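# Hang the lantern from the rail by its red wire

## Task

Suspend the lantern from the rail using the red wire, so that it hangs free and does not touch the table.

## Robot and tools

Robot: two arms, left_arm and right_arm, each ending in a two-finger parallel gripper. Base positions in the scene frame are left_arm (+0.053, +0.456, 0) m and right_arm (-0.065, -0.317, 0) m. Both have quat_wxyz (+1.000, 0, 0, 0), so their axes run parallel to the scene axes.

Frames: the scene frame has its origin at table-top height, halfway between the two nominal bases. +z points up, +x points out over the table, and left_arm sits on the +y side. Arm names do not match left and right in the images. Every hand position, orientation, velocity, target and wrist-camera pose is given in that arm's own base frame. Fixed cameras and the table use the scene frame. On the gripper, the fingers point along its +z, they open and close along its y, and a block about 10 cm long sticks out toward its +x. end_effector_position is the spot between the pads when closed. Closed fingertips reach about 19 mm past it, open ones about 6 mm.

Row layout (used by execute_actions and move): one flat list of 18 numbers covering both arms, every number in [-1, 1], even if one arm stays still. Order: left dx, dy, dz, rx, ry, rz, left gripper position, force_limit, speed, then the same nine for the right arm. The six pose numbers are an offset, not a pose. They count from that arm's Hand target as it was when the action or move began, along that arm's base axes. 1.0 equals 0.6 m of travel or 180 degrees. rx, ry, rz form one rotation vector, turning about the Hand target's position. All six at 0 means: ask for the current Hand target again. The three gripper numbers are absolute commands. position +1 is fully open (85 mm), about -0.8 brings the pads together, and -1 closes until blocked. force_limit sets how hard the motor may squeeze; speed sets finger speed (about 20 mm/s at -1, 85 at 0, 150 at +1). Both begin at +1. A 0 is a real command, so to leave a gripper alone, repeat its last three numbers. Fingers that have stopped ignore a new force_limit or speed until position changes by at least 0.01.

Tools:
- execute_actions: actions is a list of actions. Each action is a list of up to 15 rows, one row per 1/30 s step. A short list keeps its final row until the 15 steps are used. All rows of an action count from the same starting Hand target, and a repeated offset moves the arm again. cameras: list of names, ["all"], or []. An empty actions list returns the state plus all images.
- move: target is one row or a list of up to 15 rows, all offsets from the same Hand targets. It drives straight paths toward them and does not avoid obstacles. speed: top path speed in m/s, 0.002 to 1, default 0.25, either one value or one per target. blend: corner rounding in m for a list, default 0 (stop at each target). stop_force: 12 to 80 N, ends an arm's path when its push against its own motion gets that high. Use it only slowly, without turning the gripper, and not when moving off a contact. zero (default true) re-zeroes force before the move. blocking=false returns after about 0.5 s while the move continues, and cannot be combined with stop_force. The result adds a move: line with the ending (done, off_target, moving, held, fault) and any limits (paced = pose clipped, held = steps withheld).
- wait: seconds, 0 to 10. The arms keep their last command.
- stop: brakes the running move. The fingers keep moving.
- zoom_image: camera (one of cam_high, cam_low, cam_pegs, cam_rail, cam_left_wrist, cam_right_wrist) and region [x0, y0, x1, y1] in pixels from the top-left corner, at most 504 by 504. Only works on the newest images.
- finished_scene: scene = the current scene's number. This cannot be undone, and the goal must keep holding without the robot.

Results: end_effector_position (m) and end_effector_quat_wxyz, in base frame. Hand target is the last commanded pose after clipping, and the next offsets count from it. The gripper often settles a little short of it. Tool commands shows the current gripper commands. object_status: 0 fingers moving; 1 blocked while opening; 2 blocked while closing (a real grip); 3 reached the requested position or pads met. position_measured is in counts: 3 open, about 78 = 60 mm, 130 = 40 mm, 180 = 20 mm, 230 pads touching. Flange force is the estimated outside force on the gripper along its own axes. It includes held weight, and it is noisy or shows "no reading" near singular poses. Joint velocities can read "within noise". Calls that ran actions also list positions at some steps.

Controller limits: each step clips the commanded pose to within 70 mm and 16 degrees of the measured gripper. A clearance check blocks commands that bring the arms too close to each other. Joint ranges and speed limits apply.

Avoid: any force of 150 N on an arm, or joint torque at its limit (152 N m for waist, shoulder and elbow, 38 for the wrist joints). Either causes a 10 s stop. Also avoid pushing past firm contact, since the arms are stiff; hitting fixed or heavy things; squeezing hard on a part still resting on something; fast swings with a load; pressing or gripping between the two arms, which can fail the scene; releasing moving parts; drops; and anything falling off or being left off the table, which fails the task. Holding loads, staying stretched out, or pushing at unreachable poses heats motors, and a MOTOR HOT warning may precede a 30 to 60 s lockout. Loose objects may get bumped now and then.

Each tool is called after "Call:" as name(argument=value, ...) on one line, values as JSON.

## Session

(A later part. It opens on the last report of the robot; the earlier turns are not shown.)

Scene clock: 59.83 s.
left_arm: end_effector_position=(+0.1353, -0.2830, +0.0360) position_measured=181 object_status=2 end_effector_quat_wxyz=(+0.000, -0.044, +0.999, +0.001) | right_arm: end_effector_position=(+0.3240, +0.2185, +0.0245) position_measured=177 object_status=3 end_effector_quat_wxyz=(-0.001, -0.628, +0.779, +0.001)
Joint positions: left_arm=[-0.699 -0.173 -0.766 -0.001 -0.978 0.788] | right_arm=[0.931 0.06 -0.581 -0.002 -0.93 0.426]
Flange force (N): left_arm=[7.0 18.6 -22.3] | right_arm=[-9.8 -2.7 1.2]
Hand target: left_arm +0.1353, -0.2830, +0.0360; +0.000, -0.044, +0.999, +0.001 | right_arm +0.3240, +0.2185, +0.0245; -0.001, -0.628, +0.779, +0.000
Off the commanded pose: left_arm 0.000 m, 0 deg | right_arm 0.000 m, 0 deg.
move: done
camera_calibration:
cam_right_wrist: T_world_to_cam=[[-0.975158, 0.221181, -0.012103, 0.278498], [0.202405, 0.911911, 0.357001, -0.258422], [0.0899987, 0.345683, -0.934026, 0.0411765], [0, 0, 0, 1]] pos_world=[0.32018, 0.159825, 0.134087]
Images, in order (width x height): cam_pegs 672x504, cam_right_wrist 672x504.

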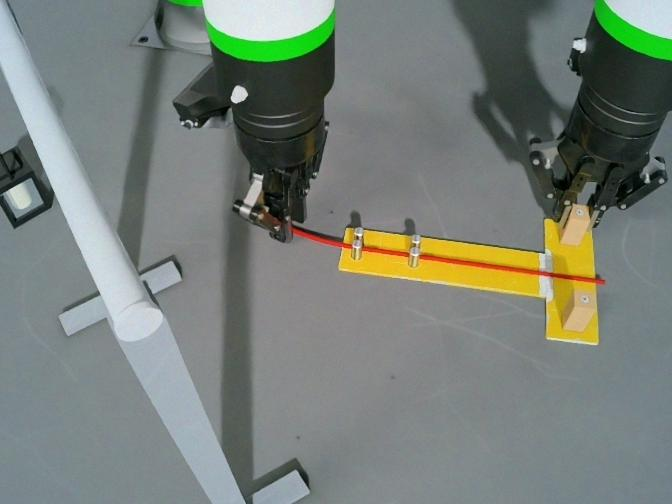

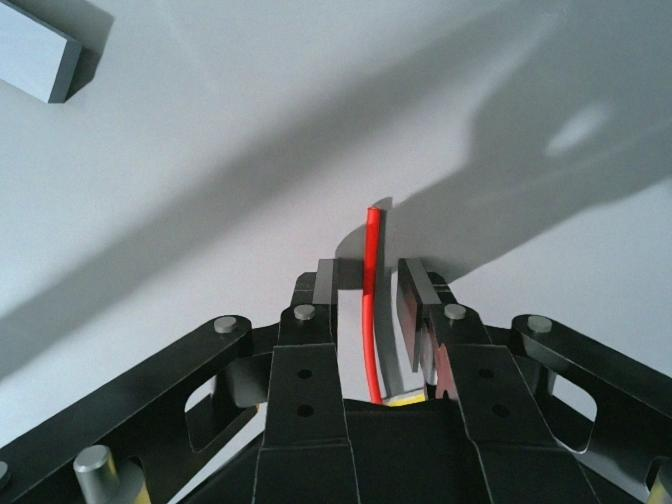

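Call:
move(target=[0,0,0,0,0,0,-1,-0.6,-1,0,0,0,0,0,0,-1,0,-1])

Call:
move(target=[[0,0,0,0,0,0,-1,-0.6,-1,-0.069,0.0272,0,0,0,-0.183,-1,0,-1],[0,0,0,0,0,0,-1,-0.6,-1,-0.0957,0.0732,0,0,0,-0.35,-1,0,-1]], speed=0.06, blend=0.008, cameras=["cam_pegs","cam_right_wrist","cam_left_wrist"])

Scene clock: 62.00 s.
left_arm: end_effector_position=(+0.1353, -0.2830, +0.0360) position_measured=181 object_status=2 end_effector_quat_wxyz=(+0.000, -0.044, +0.999, +0.001) | right_arm: end_effector_position=(+0.3241, +0.2185, +0.0245) position_measured=231 object_status=0 end_effector_quat_wxyz=(-0.001, -0.628, +0.779, +0.000)
Joint positions: left_arm=[-0.699 -0.173 -0.766 -0.001 -0.978 0.788] | right_arm=[0.931 0.06 -0.581 -0.001 -0.93 0.426]
Flange force (N): left_arm=[7.4 18.8 -21.7] | right_arm=[-9.2 -4.6 -10.8]
Hand target: left_arm +0.1353, -0.2830, +0.0360; +0.000, -0.044, +0.999, +0.001 | right_arm +0.3240, +0.2185, +0.0245; -0.001, -0.628, +0.779, +0.000
Off the commanded pose: left_arm 0.000 m, 0 deg | right_arm 0.000 m, 0 deg.
move: done

Scene clock: 71.57 s.
left_arm: end_effector_position=(+0.1353, -0.2830, +0.0360) position_measured=181 object_status=2 end_effector_quat_wxyz=(+0.000, -0.044, +0.999, +0.001) | right_arm: end_effector_position=(+0.2666, +0.2624, +0.0245) position_measured=231 object_status=3 end_effector_quat_wxyz=(+0.000, -0.128, +0.992, +0.001)
Joint positions: left_arm=[-0.699 -0.173 -0.766 -0.001 -0.978 0.788] | right_arm=[1.131 0.016 -0.627 -0.001 -0.927 -0.873]
Flange force (N): left_arm=[7.3 17.8 -21.8] | right_arm=[-5.0 7.6 0.7]
Hand target: left_arm +0.1353, -0.2830, +0.0360; +0.000, -0.044, +0.999, +0.001 | right_arm +0.2666, +0.2624, +0.0245; +0.000, -0.128, +0.992, +0.001
Off the commanded pose: left_arm 0.000 m, 0 deg | right_arm 0.000 m, 0 deg.
move: done
camera_calibration:
cam_left_wrist: T_world_to_cam=[[-0.0904865, 0.995866, 0.00799063, 0.302847], [0.941374, 0.0829113, 0.327019, -0.0941418], [0.325005, 0.037113, -0.944984, 0.130779], [0, 0, 0, 1]] pos_world=[0.0735225, -0.298643, 0.15195]
cam_right_wrist: T_world_to_cam=[[-0.2457, 0.969271, -0.0120441, -0.178045], [0.904414, 0.233695, 0.356963, -0.296051], [0.348809, 0.076813, -0.934041, 0.0327101], [0, 0, 0, 1]] pos_world=[0.212597, 0.239247, 0.134087]
Images, in order (width x height): cam_pegs 672x504, cam_left_wrist 672x504, cam_right_wrist 672x504.

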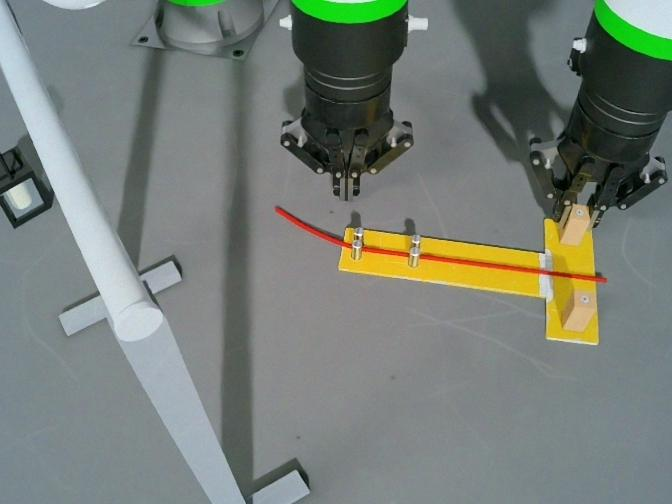

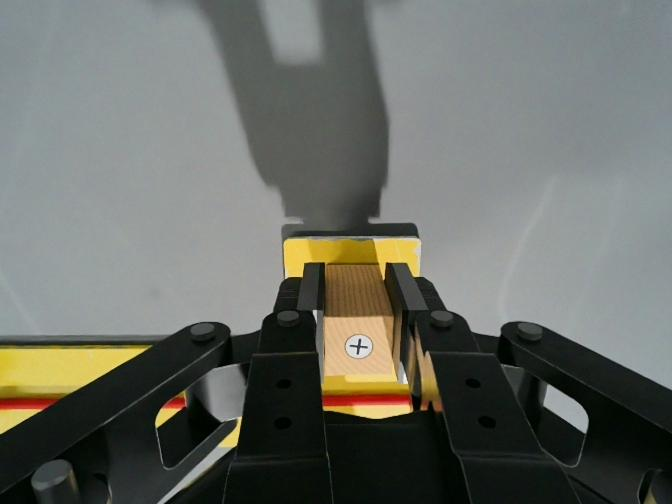

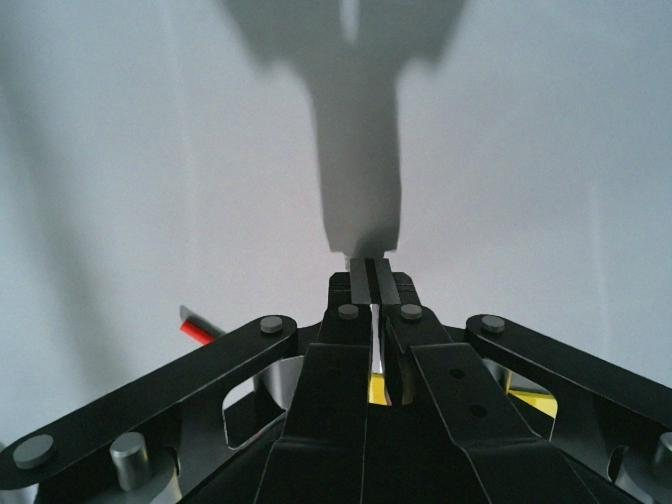

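Call:
move(target=[[0,0,0,0,0,0,-1,-0.6,-1,0,0,0.13,0,0,0,-1,0,-1],[0,0,0,0,0,0,-1,-0.6,-1,0.1,-0.06,0.2,0,0,0.278,-1,0,-1]], blend=0.02, cameras=["cam_right_wrist"])

Scene clock: 81.60 s.
left_arm: end_effector_position=(+0.1353, -0.2830, +0.0360) position_measured=181 object_status=2 end_effector_quat_wxyz=(+0.000, -0.044, +0.999, +0.001) | right_arm: end_effector_position=(+0.3266, +0.2264, +0.1445) position_measured=231 object_status=3 end_effector_quat_wxyz=(-0.001, -0.536, +0.844, +0.001)
Joint positions: left_arm=[-0.699 -0.173 -0.766 -0.001 -0.978 0.788] | right_arm=[0.938 -0.078 -0.401 -0.001 -1.248 0.193]
Flange force (N): left_arm=[7.4 17.3 -22.1] | right_arm=[-9.3 -0.8 -2.1]
Hand target: left_arm +0.1353, -0.2830, +0.0360; +0.000, -0.044, +0.999, +0.001 | right_arm +0.3266, +0.2264, +0.1445; -0.001, -0.536, +0.844, +0.001
Off the commanded pose: left_arm 0.000 m, 0 deg | right_arm 0.000 m, 0 deg.
move: done
camera_calibration:
cam_right_wrist: T_world_to_cam=[[-0.900705, 0.434262, -0.0121375, 0.208083], [0.401777, 0.843303, 0.356954, -0.358595], [0.165247, 0.316634, -0.934043, 0.132285], [0, 0, 0, 1]] pos_world=[0.309636, 0.170155, 0.254087]
Images, in order (width x height): cam_right_wrist 672x504.

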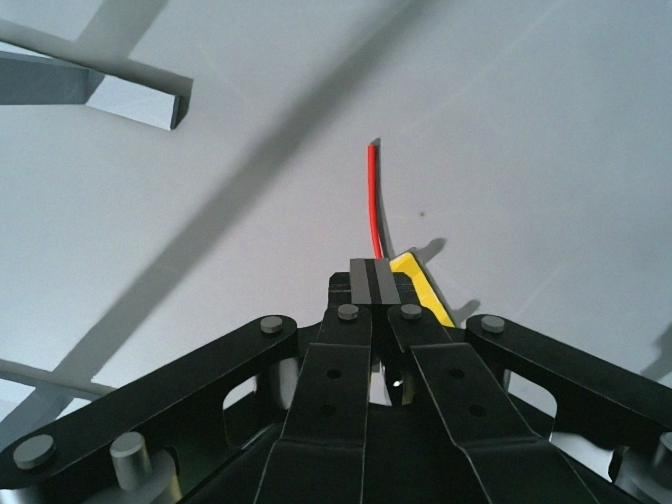

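Call:
move(target=[[0,0,0,0,0,0,-1,-0.6,-1,0.0057,-0.0173,-0.17,0,0,0,-1,0,-1],[0,0,0,0,0,0,-1,-0.6,-1,0.0057,-0.0173,-0.2028,0,0,0,-1,0,-1],[0,0,0,0,0,0,-1,-0.6,-1,-0.0648,0.0237,-0.2028,0,0,-0.1667,-1,0,-1],[0,0,0,0,0,0,-1,-0.6,-1,-0.091,0.063,-0.2028,0,0,-0.333,-1,0,-1]], speed=[0.15,0.05,0.06,0.06], blend=[0.01,0.003,0.008,0], cameras=["cam_pegs","cam_right_wrist"])

Scene clock: 93.03 s.
left_arm: end_effector_position=(+0.1353, -0.2830, +0.0360) position_measured=181 object_status=2 end_effector_quat_wxyz=(+0.000, -0.044, +0.999, +0.001) | right_arm: end_effector_position=(+0.2720, +0.2642, +0.0228) position_measured=231 object_status=3 end_effector_quat_wxyz=(+0.000, -0.042, +0.999, +0.001)
Joint positions: left_arm=[-0.699 -0.173 -0.766 -0.001 -0.978 0.788] | right_arm=[1.12 0.032 -0.616 -0.001 -0.922 -1.034]
Flange force (N): left_arm=[5.6 9.6 -11.1] | right_arm=[-4.5 3.7 -0.8]
Hand target: left_arm +0.1353, -0.2830, +0.0360; +0.000, -0.044, +0.999, +0.001 | right_arm +0.2720, +0.2642, +0.0228; +0.000, -0.042, +0.999, +0.001
Off the commanded pose: left_arm 0.000 m, 0 deg | right_arm 0.000 m, 0 deg.
move: done; blend cut to 0.0098 m at target 1
camera_calibration:
cam_right_wrist: T_world_to_cam=[[-0.0754297, 0.997079, -0.0119915, -0.232159], [0.931113, 0.0747327, 0.356992, -0.265989], [0.356846, 0.0157624, -0.93403, 0.0430558], [0, 0, 0, 1]] pos_world=[0.21479, 0.25068, 0.132388]
Images, in order (width x height): cam_pegs 672x504, cam_right_wrist 672x504.

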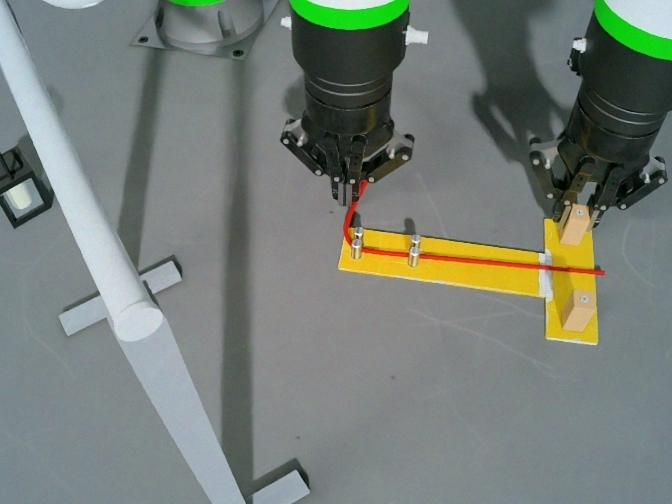

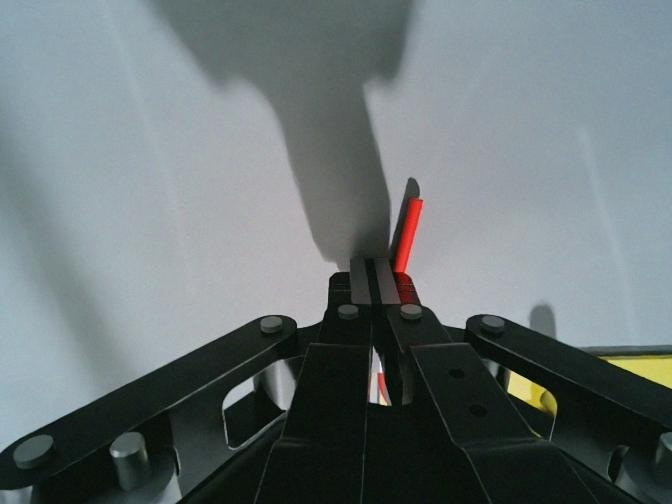

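Call:
move(target=[[0,0,0,0,0,0,-1,-0.6,-1,-0.0035,0.0452,0,0,0,-0.1667,-1,0,-1],[0,0,0,0,0,0,-1,-0.6,-1,0.009,0.0812,0,0,0,-0.306,-1,0,-1]], speed=0.06, blend=0.008, cameras=["cam_pegs","cam_right_wrist"])

Scene clock: 102.07 s.
left_arm: end_effector_position=(+0.1353, -0.2830, +0.0360) position_measured=181 object_status=2 end_effector_quat_wxyz=(+0.000, -0.044, +0.999, +0.001) | right_arm: end_effector_position=(+0.2774, +0.3129, +0.0228) position_measured=231 object_status=3 end_effector_quat_wxyz=(+0.000, +0.424, +0.905, +0.001)
Joint positions: left_arm=[-0.699 -0.173 -0.766 -0.001 -0.978 0.788] | right_arm=[1.162 0.127 -0.513 0 -0.93 -2.039]
Flange force (N): left_arm=[4.3 7.1 -10.3] | right_arm=[5.5 1.1 -0.9]
Hand target: left_arm +0.1353, -0.2830, +0.0360; +0.000, -0.044, +0.999, +0.001 | right_arm +0.2774, +0.3129, +0.0228; +0.000, +0.424, +0.905, +0.001
Off the commanded pose: left_arm 0.000 m, 0 deg | right_arm 0.000 m, 0 deg.
move: done
camera_calibration:
cam_right_wrist: T_world_to_cam=[[0.774404, 0.632576, -0.0120774, -0.401916], [0.594282, -0.72071, 0.356939, 0.0676716], [0.217087, -0.283593, -0.93405, 0.172792], [0, 0, 0, 1]] pos_world=[0.233519, 0.352016, 0.132387]
Images, in order (width x height): cam_pegs 672x504, cam_right_wrist 672x504.

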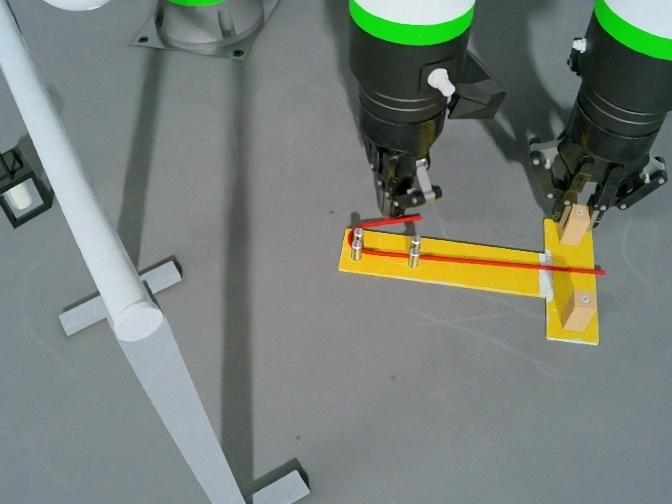

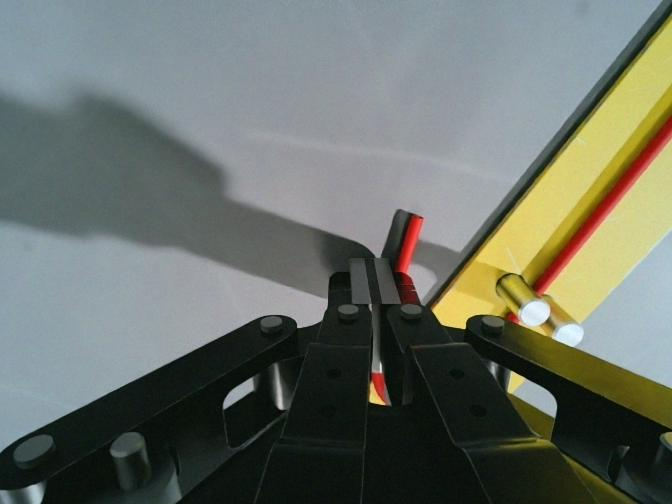

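Call:
move(target=[[0,0,0,0,0,0,-1,-0.6,-1,-0.03,-0.025,0,0,0,0,-1,0,-1],[0,0,0,0,0,0,-1,-0.6,-1,-0.03,-0.025,0.2,0,0,0,-1,0,-1],[0,0,0,0,0,0,-1,-0.6,-1,-0.08,-0.05,0.2,0,0,0.25,-1,0,-1]], blend=0.005, cameras=["cam_pegs","cam_right_wrist","cam_rail"])

Scene clock: 108.23 s.
left_arm: end_effector_position=(+0.1353, -0.2830, +0.0360) position_measured=181 object_status=2 end_effector_quat_wxyz=(+0.000, -0.044, +0.999, +0.001) | right_arm: end_effector_position=(+0.2293, +0.2830, +0.1428) position_measured=231 object_status=3 end_effector_quat_wxyz=(+0.000, +0.046, +0.999, +0.001)
Joint positions: left_arm=[-0.699 -0.173 -0.766 -0.001 -0.978 0.788] | right_arm=[1.254 -0.168 -0.485 -0.001 -1.253 -1.345]
Flange force (N): left_arm=[3.5 7.6 -10.1] | right_arm=[3.5 10.6 -2.4]
Hand target: left_arm +0.1353, -0.2830, +0.0360; +0.000, -0.044, +0.999, +0.001 | right_arm +0.2294, +0.2829, +0.1428; +0.000, +0.046, +0.999, +0.001
Off the commanded pose: left_arm 0.000 m, 0 deg | right_arm 0.000 m, 0 deg.
move: done
camera_calibration:
cam_right_wrist: T_world_to_cam=[[0.100131, 0.9949, -0.0121379, -0.292181], [0.929834, -0.0892267, 0.356997, -0.223879], [0.354094, -0.0470326, -0.934027, 0.188442], [0, 0, 0, 1]] pos_world=[0.170701, 0.279578, 0.252387]
Images, in order (width x height): cam_pegs 672x504, cam_rail 672x504, cam_right_wrist 672x504.

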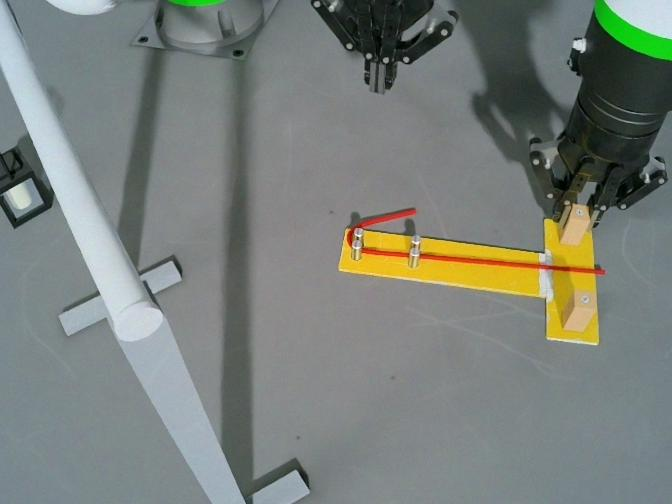

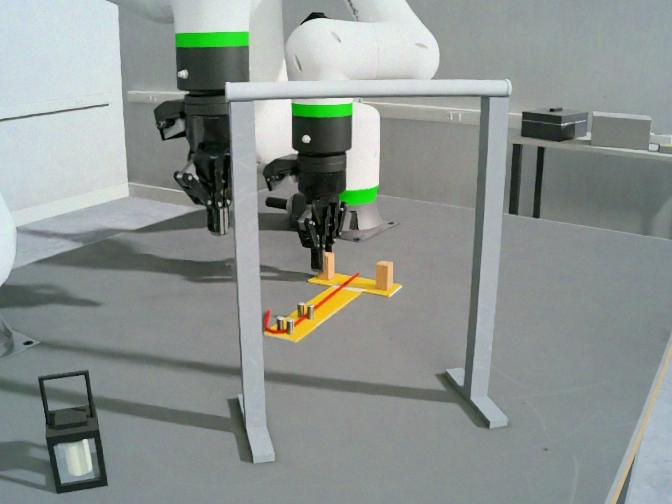

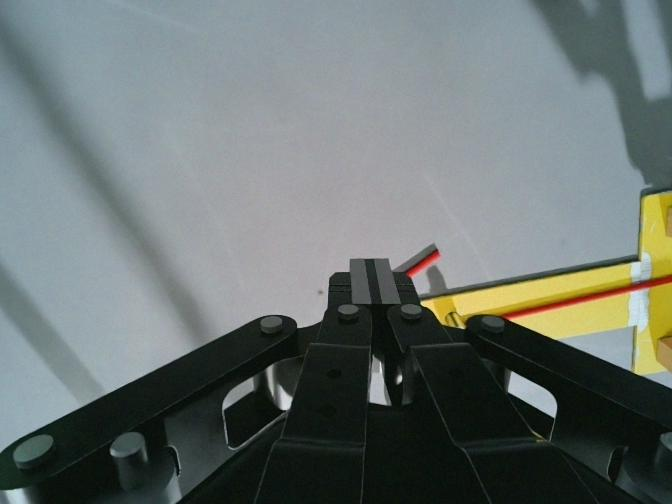

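Call:
move(target=[[0,0,0,0,0,0,-1,-0.6,-1,0.083,0.063,0,0,0,-0.237,-0.46,0,-1],[0,0,0,0,0,0,-1,-0.6,-1,0.083,0.063,-0.14,0,0,-0.237,-0.46,0,-1]], cameras=["cam_right_wrist"])

Scene clock: 112.17 s.
left_arm: end_effector_position=(+0.1353, -0.2830, +0.0360) position_measured=181 object_status=2 end_effector_quat_wxyz=(+0.000, -0.044, +0.999, +0.001) | right_arm: end_effector_position=(+0.2791, +0.3208, +0.0589) position_measured=187 object_status=3 end_effector_quat_wxyz=(+0.000, +0.406, +0.914, +0.001)
Joint positions: left_arm=[-0.699 -0.173 -0.766 -0.001 -0.978 0.788] | right_arm=[1.166 0.088 -0.455 0 -1.026 -2.002]
Flange force (N): left_arm=[4.0 7.2 -9.8] | right_arm=[4.8 9.0 -0.3]
Hand target: left_arm +0.1353, -0.2830, +0.0360; +0.000, -0.044, +0.999, +0.001 | right_arm +0.2792, +0.3207, +0.0588; +0.000, +0.406, +0.914, +0.001
Off the commanded pose: left_arm 0.000 m, 0 deg | right_arm 0.000 m, 0 deg.
move: done
camera_calibration:
cam_right_wrist: T_world_to_cam=[[0.747832, 0.663778, -0.0120907, -0.410364], [0.623327, -0.695758, 0.356908, 0.043291], [0.228496, -0.274444, -0.934061, 0.202235], [0, 0, 0, 1]] pos_world=[0.23369, 0.358013, 0.168487]
Images, in order (width x height): cam_right_wrist 672x504.

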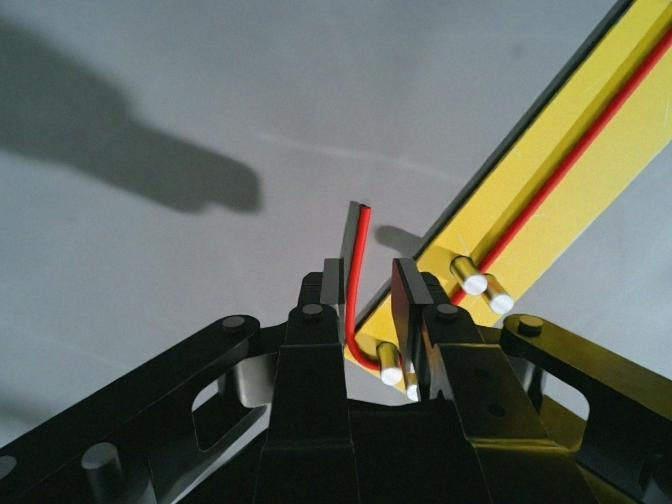

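Call:
move(target=[0,0,0,0,0,0,-1,-0.6,-1,0,0,-0.0593,0,0,-0.04,-0.46,0,-1], speed=0.05)

Call:
move(target=[0,0,0,0,0,0,-1,-0.6,-1,0,0,0,0,0,0,-1,0,-1], cameras=["cam_right_wrist","cam_pegs"])

Scene clock: 114.73 s.
left_arm: end_effector_position=(+0.1353, -0.2830, +0.0360) position_measured=181 object_status=2 end_effector_quat_wxyz=(+0.000, -0.044, +0.999, +0.001) | right_arm: end_effector_position=(+0.2793, +0.3207, +0.0233) position_measured=187 object_status=3 end_effector_quat_wxyz=(+0.000, +0.463, +0.887, +0.001)
Joint positions: left_arm=[-0.699 -0.173 -0.766 -0.001 -0.978 0.788] | right_arm=[1.165 0.143 -0.493 0.001 -0.934 -2.127]
Flange force (N): left_arm=[3.0 8.0 -10.3] | right_arm=[5.8 7.6 1.8]
Hand target: left_arm +0.1353, -0.2830, +0.0360; +0.000, -0.044, +0.999, +0.001 | right_arm +0.2792, +0.3207, +0.0232; +0.000, +0.462, +0.887, +0.001
Off the commanded pose: left_arm 0.000 m, 0 deg | right_arm 0.000 m, 0 deg.
move: done

Scene clock: 116.03 s.
left_arm: end_effector_position=(+0.1353, -0.2830, +0.0360) position_measured=181 object_status=2 end_effector_quat_wxyz=(+0.000, -0.044, +0.999, +0.001) | right_arm: end_effector_position=(+0.2792, +0.3207, +0.0232) position_measured=229 object_status=0 end_effector_quat_wxyz=(+0.000, +0.462, +0.887, +0.001)
Joint positions: left_arm=[-0.699 -0.173 -0.766 -0.001 -0.978 0.788] | right_arm=[1.166 0.143 -0.493 0.001 -0.934 -2.128]
Flange force (N): left_arm=[2.8 4.0 -6.6] | right_arm=[6.3 5.3 -4.2]
Hand target: left_arm +0.1353, -0.2830, +0.0360; +0.000, -0.044, +0.999, +0.001 | right_arm +0.2792, +0.3207, +0.0232; +0.000, +0.462, +0.887, +0.001
Off the commanded pose: left_arm 0.000 m, 0 deg | right_arm 0.000 m, 0 deg.
move: done
camera_calibration:
cam_right_wrist: T_world_to_cam=[[0.825234, 0.56466, -0.0121185, -0.400718], [0.531073, -0.768487, 0.356916, 0.105043], [0.192223, -0.300975, -0.934058, 0.187499], [0, 0, 0, 1]] pos_world=[0.238859, 0.363426, 0.132787]
Images, in order (width x height): cam_pegs 672x504, cam_right_wrist 672x504.

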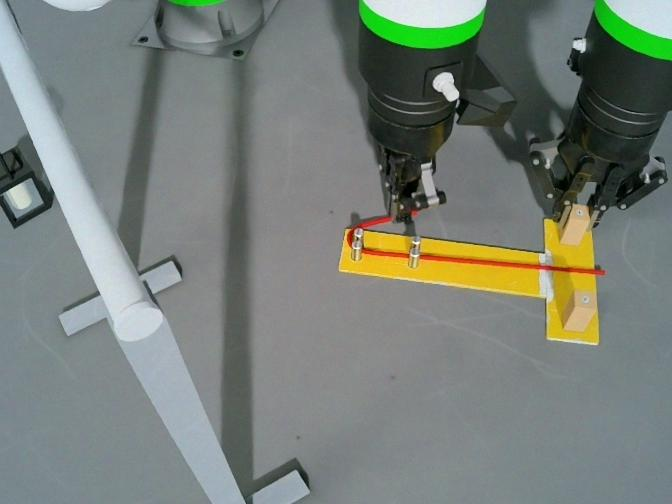

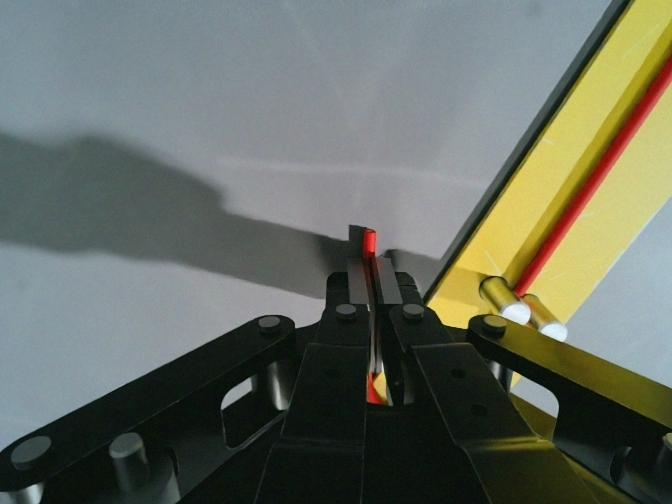

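Call:
move(target=[0,0,0,0,0,0,-1,-0.6,-1,0.0145,-0.166,0.004,0,0,0,-1,0,-1], speed=0.08, cameras=["cam_right_wrist","cam_pegs"])

Scene clock: 118.27 s.
left_arm: end_effector_position=(+0.1353, -0.2830, +0.0360) position_measured=181 object_status=2 end_effector_quat_wxyz=(+0.000, -0.044, +0.999, +0.001) | right_arm: end_effector_position=(+0.2879, +0.2212, +0.0256) position_measured=231 object_status=3 end_effector_quat_wxyz=(+0.000, +0.462, +0.887, +0.001)
Joint positions: left_arm=[-0.699 -0.173 -0.766 -0.001 -0.978 0.788] | right_arm=[1.022 -0.015 -0.656 0 -0.929 -1.983]
Flange force (N): left_arm=[6.7 2.0 -6.0] | right_arm=[7.3 8.0 0.2]
Hand target: left_arm +0.1353, -0.2830, +0.0360; +0.000, -0.044, +0.999, +0.001 | right_arm +0.2879, +0.2211, +0.0256; +0.000, +0.462, +0.887, +0.001
Off the commanded pose: left_arm 0.000 m, 0 deg | right_arm 0.000 m, 0 deg.
move: done
camera_calibration:
cam_right_wrist: T_world_to_cam=[[0.825219, 0.564684, -0.0120411, -0.351698], [0.531062, -0.768472, 0.356966, 0.0230933], [0.19232, -0.30097, -0.93404, 0.158094], [0, 0, 0, 1]] pos_world=[0.247559, 0.263926, 0.135187]
Images, in order (width x height): cam_pegs 672x504, cam_right_wrist 672x504.

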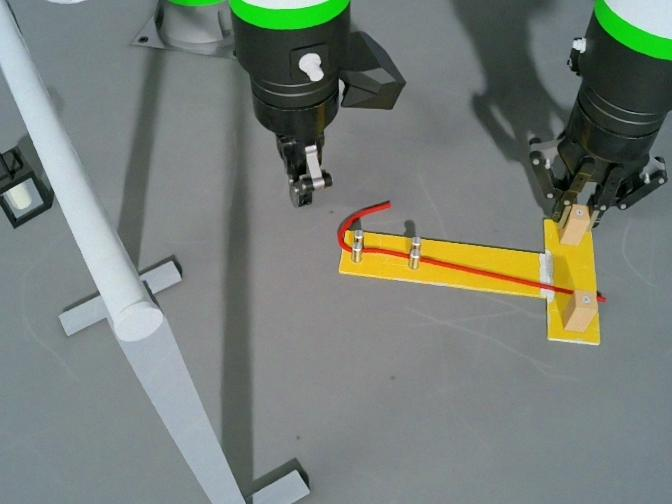

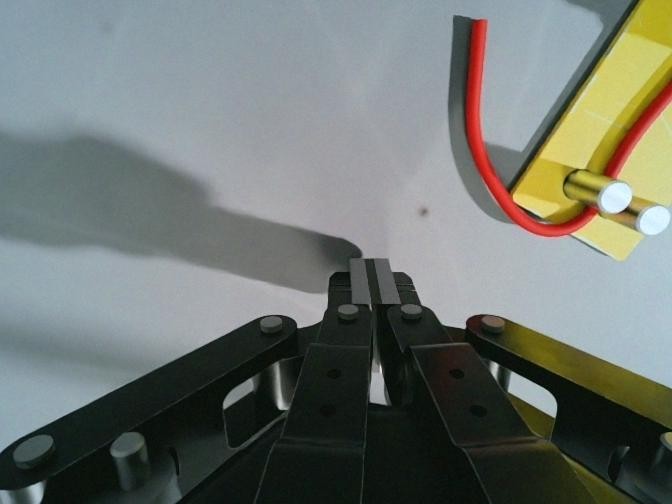

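Call:
move(target=[[0,0,0,0,0,0,-1,-0.6,-1,0,-0.03,0.23,0,0,0,-0.6,1,-1],[0,0,0,0,0,0,-1,-0.6,-1,0.04,0.15,0.23,0,0,0.42,-0.6,1,-1],[0,0,0,0,0,0,-1,-0.6,-1,0.07,0.27,0.23,0,0,0.81,-0.6,1,-1]], blend=0.02, cameras=["cam_right_wrist","cam_pegs"])

Scene clock: 126.27 s.
left_arm: end_effector_position=(+0.1353, -0.2830, +0.0360) position_measured=181 object_status=2 end_effector_quat_wxyz=(+0.000, -0.044, +0.999, +0.001) | right_arm: end_effector_position=(+0.3299, +0.3831, +0.1636) position_measured=205 object_status=3 end_effector_quat_wxyz=(+0.001, +0.711, -0.703, +0.000)
Joint positions: left_arm=[-0.699 -0.173 -0.766 -0.001 -0.978 0.788] | right_arm=[1.119 0.181 -0.083 -0.001 -1.308 0.464]
Flange force (N): left_arm=[6.9 2.7 -6.2] | right_arm=[-9.9 -3.7 -2.7]
Hand target: left_arm +0.1353, -0.2830, +0.0360; +0.000, -0.044, +0.999, +0.001 | right_arm +0.3299, +0.3831, +0.1636; +0.001, +0.711, -0.703, +0.000
Off the commanded pose: left_arm 0.000 m, 0 deg | right_arm 0.000 m, 0 deg.
move: done
camera_calibration:
cam_right_wrist: T_world_to_cam=[[-0.999922, -0.00307083, -0.0121324, 0.343512], [-0.00719925, 0.93411, 0.356912, -0.39882], [0.010237, 0.356972, -0.934059, 0.135726], [0, 0, 0, 1]] pos_world=[0.339224, 0.325146, 0.273287]
Images, in order (width x height): cam_pegs 672x504, cam_right_wrist 672x504.

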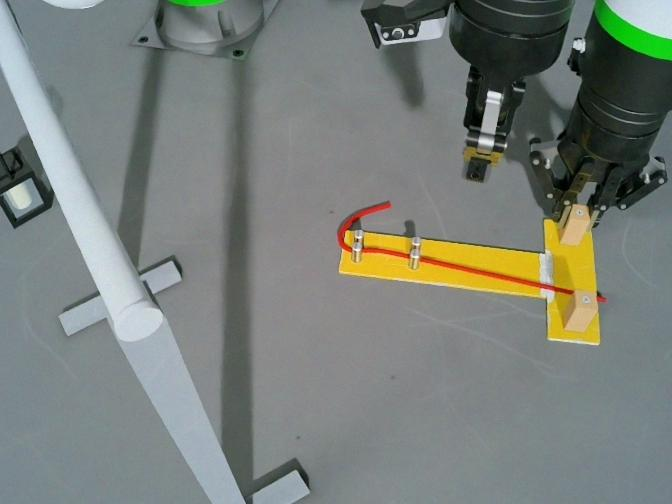

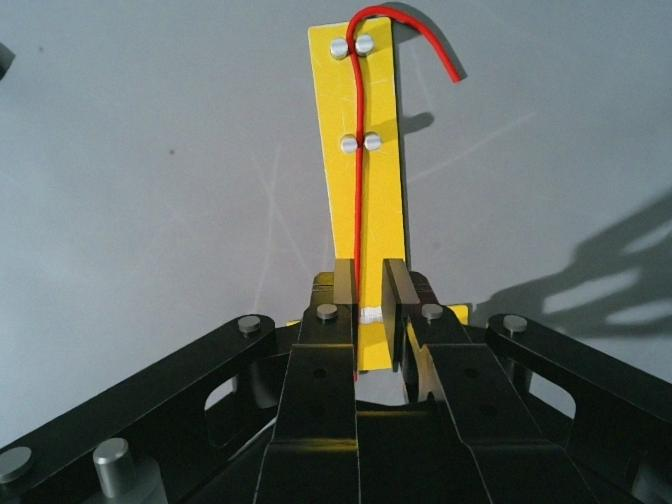

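Call:
move(target=[0,0,0,0,0,0,-1,-0.6,-1,-0.0498,-0.16,-0.17,0,0,0,-1,1,-1], cameras=["cam_right_wrist","cam_pegs"])

Scene clock: 131.17 s.
left_arm: end_effector_position=(+0.1353, -0.2830, +0.0360) position_measured=181 object_status=2 end_effector_quat_wxyz=(+0.000, -0.044, +0.999, +0.001) | right_arm: end_effector_position=(+0.3000, +0.2871, +0.0617) position_measured=231 object_status=3 end_effector_quat_wxyz=(+0.001, +0.711, -0.703, +0.000)
Joint positions: left_arm=[-0.699 -0.173 -0.766 -0.001 -0.978 0.788] | right_arm=[1.081 0.062 -0.475 -0.001 -1.035 0.503]
Flange force (N): left_arm=[7.4 3.8 -7.0] | right_arm=[-9.5 -3.8 -0.4]
Hand target: left_arm +0.1353, -0.2830, +0.0360; +0.000, -0.044, +0.999, +0.001 | right_arm +0.3000, +0.2871, +0.0616; +0.001, +0.711, -0.703, +0.000
Off the commanded pose: left_arm 0.000 m, 0 deg | right_arm 0.000 m, 0 deg.
move: done
camera_calibration:
cam_right_wrist: T_world_to_cam=[[-0.999922, -0.00332784, -0.0120143, 0.31222], [-0.00739718, 0.934109, 0.356911, -0.272893], [0.0100349, 0.356972, -0.934061, 0.075089], [0, 0, 0, 1]] pos_world=[0.309423, 0.229146, 0.171287]
Images, in order (width x height): cam_pegs 672x504, cam_right_wrist 672x504.

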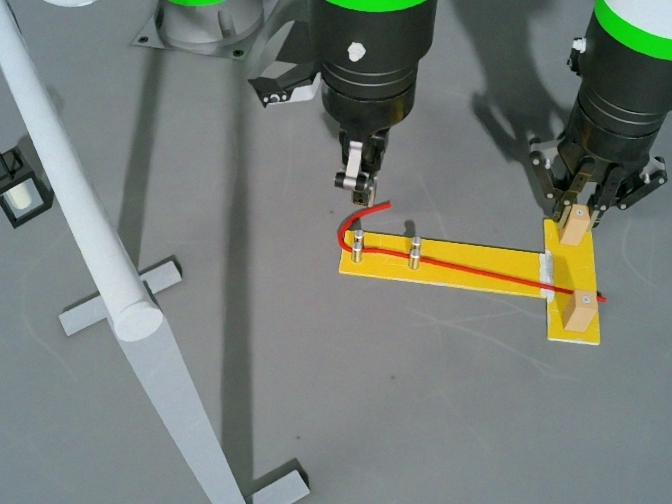

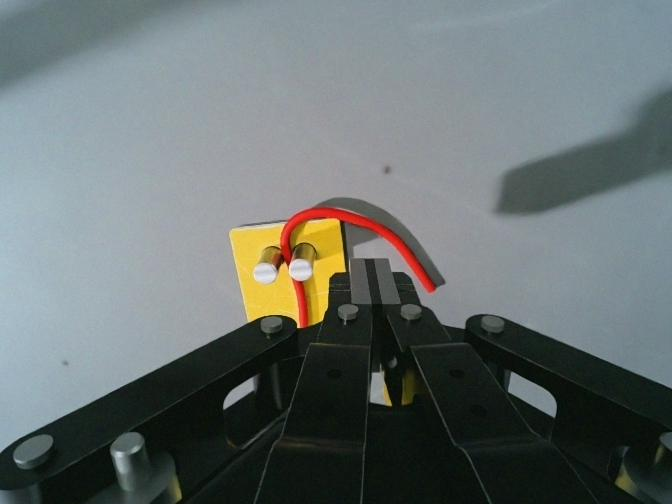

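Call:
move(target=[[0,0,0,0,0,0,-1,-0.6,-1,0.0017,0.0167,0,0,0,0,-1,1,-1],[0,0,0,0,0,0,-1,-0.6,-1,0.0017,0.0167,-0.0637,0,0,0,-1,1,-1],[0,0,0,0,0,0,-1,-0.6,-1,0.013,-0.075,-0.0637,0,0,0,-1,1,-1]], speed=0.05, cameras=["cam_right_wrist","cam_pegs"])

Scene clock: 135.07 s.
left_arm: end_effector_position=(+0.1353, -0.2830, +0.0360) position_measured=181 object_status=2 end_effector_quat_wxyz=(+0.000, -0.044, +0.999, +0.001) | right_arm: end_effector_position=(+0.3078, +0.2422, +0.0234) position_measured=231 object_status=3 end_effector_quat_wxyz=(+0.001, +0.711, -0.703, +0.000)
Joint positions: left_arm=[-0.699 -0.173 -0.766 -0.001 -0.978 0.788] | right_arm=[1.004 0.064 -0.58 -0.001 -0.928 0.58]
Flange force (N): left_arm=[6.0 2.5 -2.4] | right_arm=[-8.5 -1.5 0.6]
Hand target: left_arm +0.1353, -0.2830, +0.0360; +0.000, -0.044, +0.999, +0.001 | right_arm +0.3078, +0.2421, +0.0234; +0.001, +0.711, -0.703, +0.000
Off the commanded pose: left_arm 0.000 m, 0 deg | right_arm 0.000 m, 0 deg.
move: done
camera_calibration:
cam_right_wrist: T_world_to_cam=[[-0.999921, -0.00316545, -0.0121674, 0.3194], [-0.00730014, 0.93411, 0.356911, -0.217161], [0.0102359, 0.356972, -0.934059, 0.0552359], [0, 0, 0, 1]] pos_world=[0.317224, 0.184146, 0.132987]
Images, in order (width x height): cam_pegs 672x504, cam_right_wrist 672x504.

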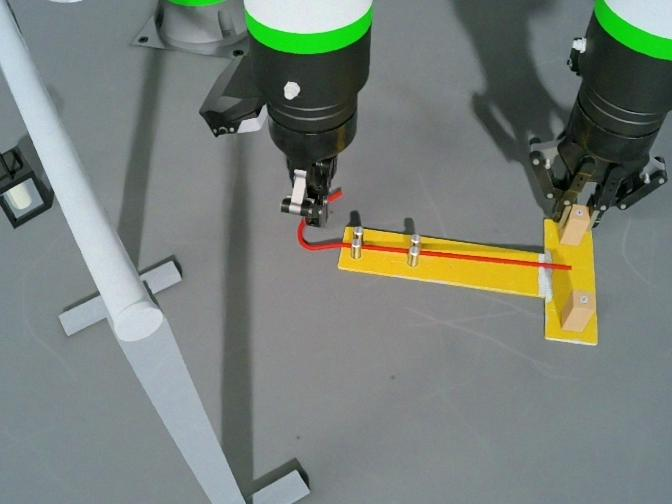

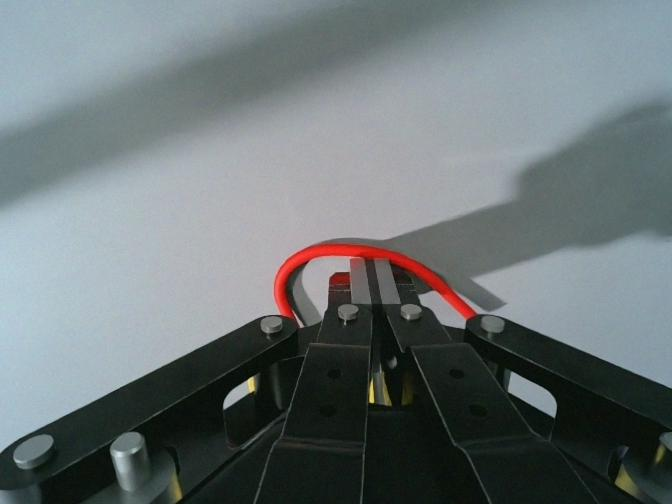

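Call:
move(target=[0,0,0,0,0,0,-1,-0.6,-1,0.009,-0.1,0,0,0,0,-1,1,-1], speed=0.05, cameras=["cam_right_wrist","cam_pegs"])

Scene clock: 137.03 s.
left_arm: end_effector_position=(+0.1353, -0.2830, +0.0360) position_measured=181 object_status=2 end_effector_quat_wxyz=(+0.000, -0.044, +0.999, +0.001) | right_arm: end_effector_position=(+0.3133, +0.1821, +0.0234) position_measured=231 object_status=3 end_effector_quat_wxyz=(+0.001, +0.711, -0.703, +0.000)
Joint positions: left_arm=[-0.699 -0.173 -0.766 -0.001 -0.978 0.788] | right_arm=[0.893 -0.011 -0.657 -0.001 -0.925 0.691]
Flange force (N): left_arm=[5.9 4.1 -3.1] | right_arm=[-8.0 -3.4 -1.1]
Hand target: left_arm +0.1353, -0.2830, +0.0360; +0.000, -0.044, +0.999, +0.001 | right_arm +0.3132, +0.1821, +0.0234; +0.001, +0.711, -0.703, +0.000
Off the commanded pose: left_arm 0.000 m, 0 deg | right_arm 0.000 m, 0 deg.
move: done
camera_calibration:
cam_right_wrist: T_world_to_cam=[[-0.99992, -0.00325921, -0.0122021, 0.324627], [-0.00740011, 0.93411, 0.35691, -0.161078], [0.0102349, 0.356972, -0.934059, 0.0766927], [0, 0, 0, 1]] pos_world=[0.322624, 0.124146, 0.133087]
Images, in order (width x height): cam_pegs 672x504, cam_right_wrist 672x504.

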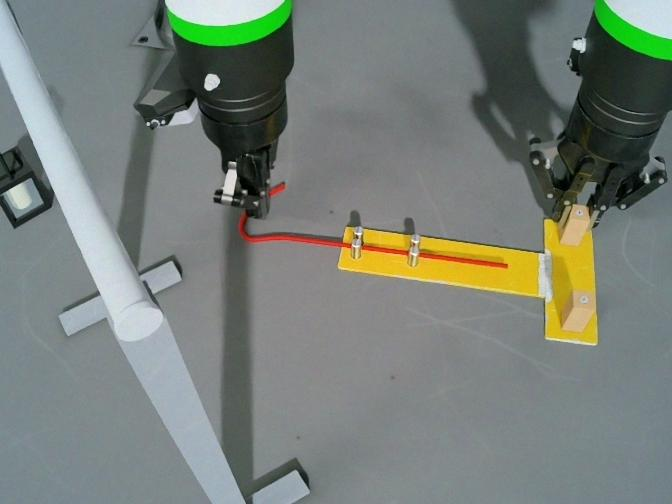

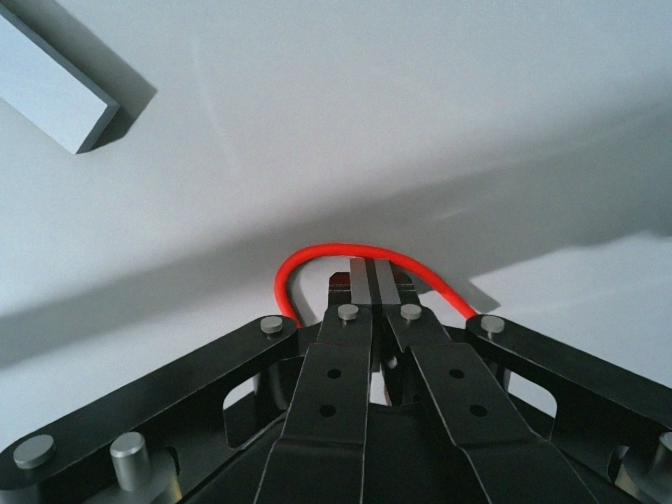

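Call:
move(target=[[0,0,0,0,0,0,-1,-0.6,-1,0,0.02,0,0,0,0,-1,1,-1],[0,0,0,0,0,0,-1,-0.6,-1,0,0.02,0.16,0,0,0.0167,-1,1,-1],[0,0,0,0,0,0,-1,-0.6,-1,-0.0145,0.337,0.16,0,0,0.0167,-1,1,-1],[0,0,0,0,0,0,-1,-0.6,-1,-0.0145,0.337,0.05,0,0,0.0167,-1,1,-1]], blend=[0.002,0.02,0.01,0], speed=0.15, cameras=["cam_right_wrist","cam_pegs","cam_left_wrist"])

Scene clock: 141.20 s.
left_arm: end_effector_position=(+0.1353, -0.2830, +0.0360) position_measured=181 object_status=2 end_effector_quat_wxyz=(+0.000, -0.044, +0.999, +0.001) | right_arm: end_effector_position=(+0.3048, +0.3662, +0.1194) position_measured=231 object_status=3 end_effector_quat_wxyz=(+0.000, +0.730, -0.684, -0.001)
Joint positions: left_arm=[-0.699 -0.173 -0.766 -0.001 -0.978 0.788] | right_arm=[1.152 0.144 -0.234 -0.001 -1.192 0.484]
Flange force (N): left_arm=[6.1 3.8 -2.9] | right_arm=[-8.5 -1.8 -3.2]
Hand target: left_arm +0.1353, -0.2830, +0.0360; +0.000, -0.044, +0.999, +0.001 | right_arm +0.3048, +0.3661, +0.1194; +0.000, +0.730, -0.684, -0.001 (not the last commanded pose)
Off the commanded pose: left_arm 0.000 m, 0 deg | right_arm 0.068 m, 0 deg.
move: held (right_arm; a check stopped the path); path passed 2 of 4 targets; limits=held
pose unreachable (right arm): on one or more control steps of this call, first in action 0 (counted from 0), this arm could not follow its commanded pose, so it was not sent that pose on those steps. It may still have moved: this result reports where it is.
cause: moving toward the commanded pose would bring a part of the arm too close to another arm (a part of this arm just beyond joint 4 (forearm roll) and a part of the left arm just beyond its joint 5 (wrist pitch), where that arm would come to rest).
camera_calibration:
cam_left_wrist: T_world_to_cam=[[-0.0904865, 0.995866, 0.00799063, 0.302847], [0.941374, 0.0829113, 0.327019, -0.0941418], [0.325005, 0.037113, -0.944984, 0.130779], [0, 0, 0, 1]] pos_world=[0.0735225, -0.298643, 0.15195]
cam_right_wrist: T_world_to_cam=[[-0.998346, -0.0560623, -0.0127676, 0.336877], [-0.0569133, 0.931945, 0.358106, -0.35156], [-0.00817759, 0.358241, -0.933593, 0.105821], [0, 0, 0, 1]] pos_world=[0.317177, 0.308612, 0.22899]
Images, in order (width x height): cam_pegs 672x504, cam_left_wrist 672x504, cam_right_wrist 672x504.

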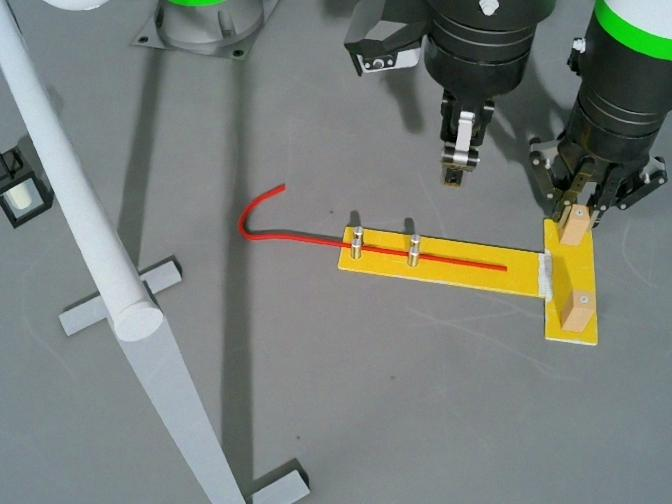

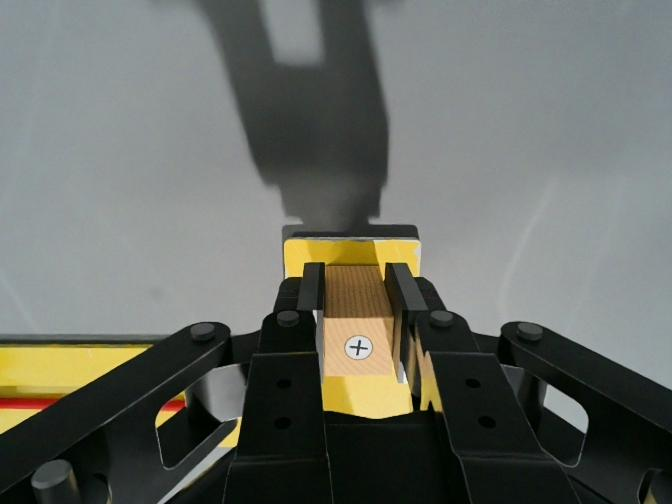

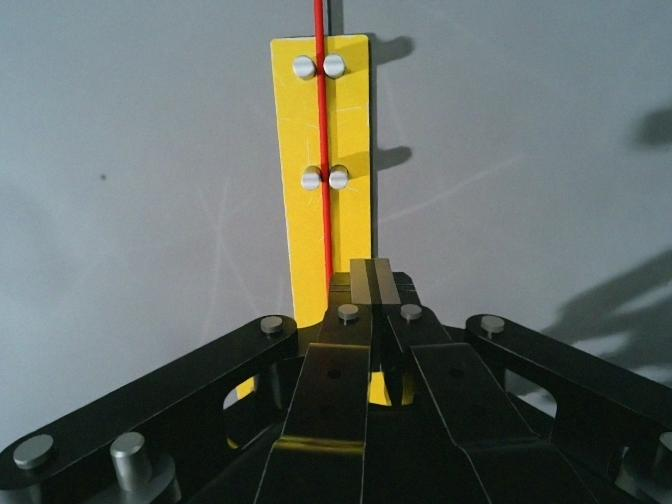

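Call:
move(target=[0,0,0,0,0,0,-1,-0.6,-1,0,0.003,-0.132,0,0,0.0,-1,1,-1], speed=0.1)

Call:
move(target=[0,0,0,0,0,0,-1,-0.6,-1,0,0,-0.033,0,0,0.0,-1,1,-1], speed=0.006, stop_force=12, cameras=["cam_right_wrist","cam_pegs"])

Scene clock: 142.93 s.
left_arm: end_effector_position=(+0.1353, -0.2830, +0.0360) position_measured=181 object_status=2 end_effector_quat_wxyz=(+0.000, -0.044, +0.999, +0.001) | right_arm: end_effector_position=(+0.3047, +0.3661, +0.1114) position_measured=231 object_status=3 end_effector_quat_wxyz=(+0.000, +0.730, -0.684, -0.001)
Joint positions: left_arm=[-0.699 -0.173 -0.766 -0.001 -0.978 0.788] | right_arm=[1.152 0.151 -0.246 -0.001 -1.173 0.484]
Flange force (N): left_arm=[5.3 3.7 -2.8] | right_arm=[-8.2 -2.6 -2.8]
Hand target: left_arm +0.1353, -0.2830, +0.0360; +0.000, -0.044, +0.999, +0.001 | right_arm +0.3048, +0.3661, +0.1114; +0.000, +0.730, -0.684, -0.001 (not the last commanded pose)
Off the commanded pose: left_arm 0.000 m, 0 deg | right_arm 0.071 m, 0 deg.
move: held (right_arm; a check stopped the path); limits=held
pose unreachable (right arm): on one or more control steps of this call, first in action 0 (counted from 0), this arm could not follow its commanded pose, so it was not sent that pose on those steps. It may still have moved: this result reports where it is.
cause: moving toward the commanded pose would bring a part of the arm too close to another arm (a part of this arm just beyond joint 4 (forearm roll) and a part of the left arm just beyond its joint 5 (wrist pitch), 11 mm apart when this arm was first held).

Scene clock: 145.80 s.
left_arm: end_effector_position=(+0.1353, -0.2830, +0.0360) position_measured=181 object_status=2 end_effector_quat_wxyz=(+0.000, -0.044, +0.999, +0.001) | right_arm: end_effector_position=(+0.3048, +0.3661, +0.1006) position_measured=231 object_status=3 end_effector_quat_wxyz=(+0.000, +0.730, -0.684, -0.001)
Joint positions: left_arm=[-0.699 -0.173 -0.766 -0.001 -0.978 0.788] | right_arm=[1.152 0.162 -0.261 -0.001 -1.147 0.484]
Flange force (N): left_arm=[6.4 2.7 -3.0] | right_arm=[-8.4 -3.0 -1.4]
Hand target: left_arm +0.1353, -0.2830, +0.0360; +0.000, -0.044, +0.999, +0.001 | right_arm +0.3048, +0.3661, +0.1006; +0.000, +0.730, -0.684, -0.001 (not the last commanded pose)
Off the commanded pose: left_arm 0.000 m, 0 deg | right_arm 0.009 m, 0 deg.
move: held (right_arm; a check stopped the path); limits=held
pose unreachable (right arm): on one or more control steps of this call, first in action 0 (counted from 0), this arm could not follow its commanded pose, so it was not sent that pose on those steps. It may still have moved: this result reports where it is.
cause: moving toward the commanded pose would bring a part of the arm too close to another arm (a part of this arm just beyond joint 4 (forearm roll) and a part of the left arm just beyond its joint 5 (wrist pitch), 5 mm apart when this arm was first held).
camera_calibration:
cam_right_wrist: T_world_to_cam=[[-0.998357, -0.055907, -0.0125973, 0.336555], [-0.056708, 0.931988, 0.358027, -0.344853], [-0.00827574, 0.358153, -0.933626, 0.0882406], [0, 0, 0, 1]] pos_world=[0.317176, 0.308611, 0.21009]
Images, in order (width x height): cam_pegs 672x504, cam_right_wrist 672x504.

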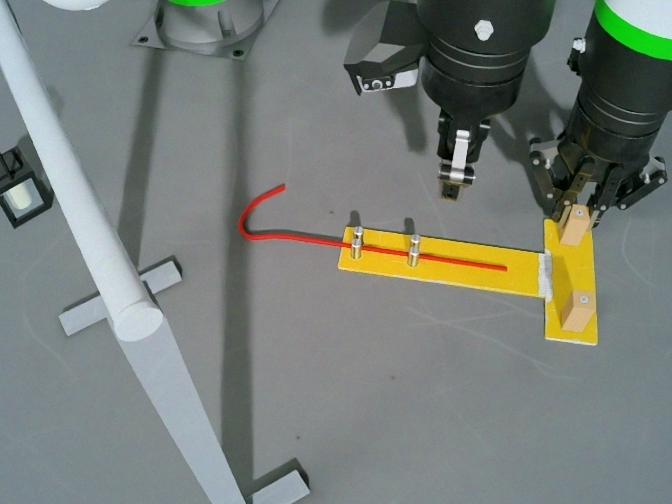

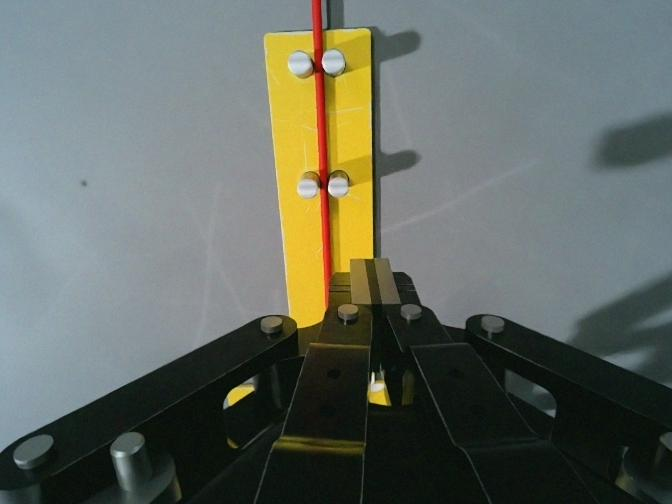

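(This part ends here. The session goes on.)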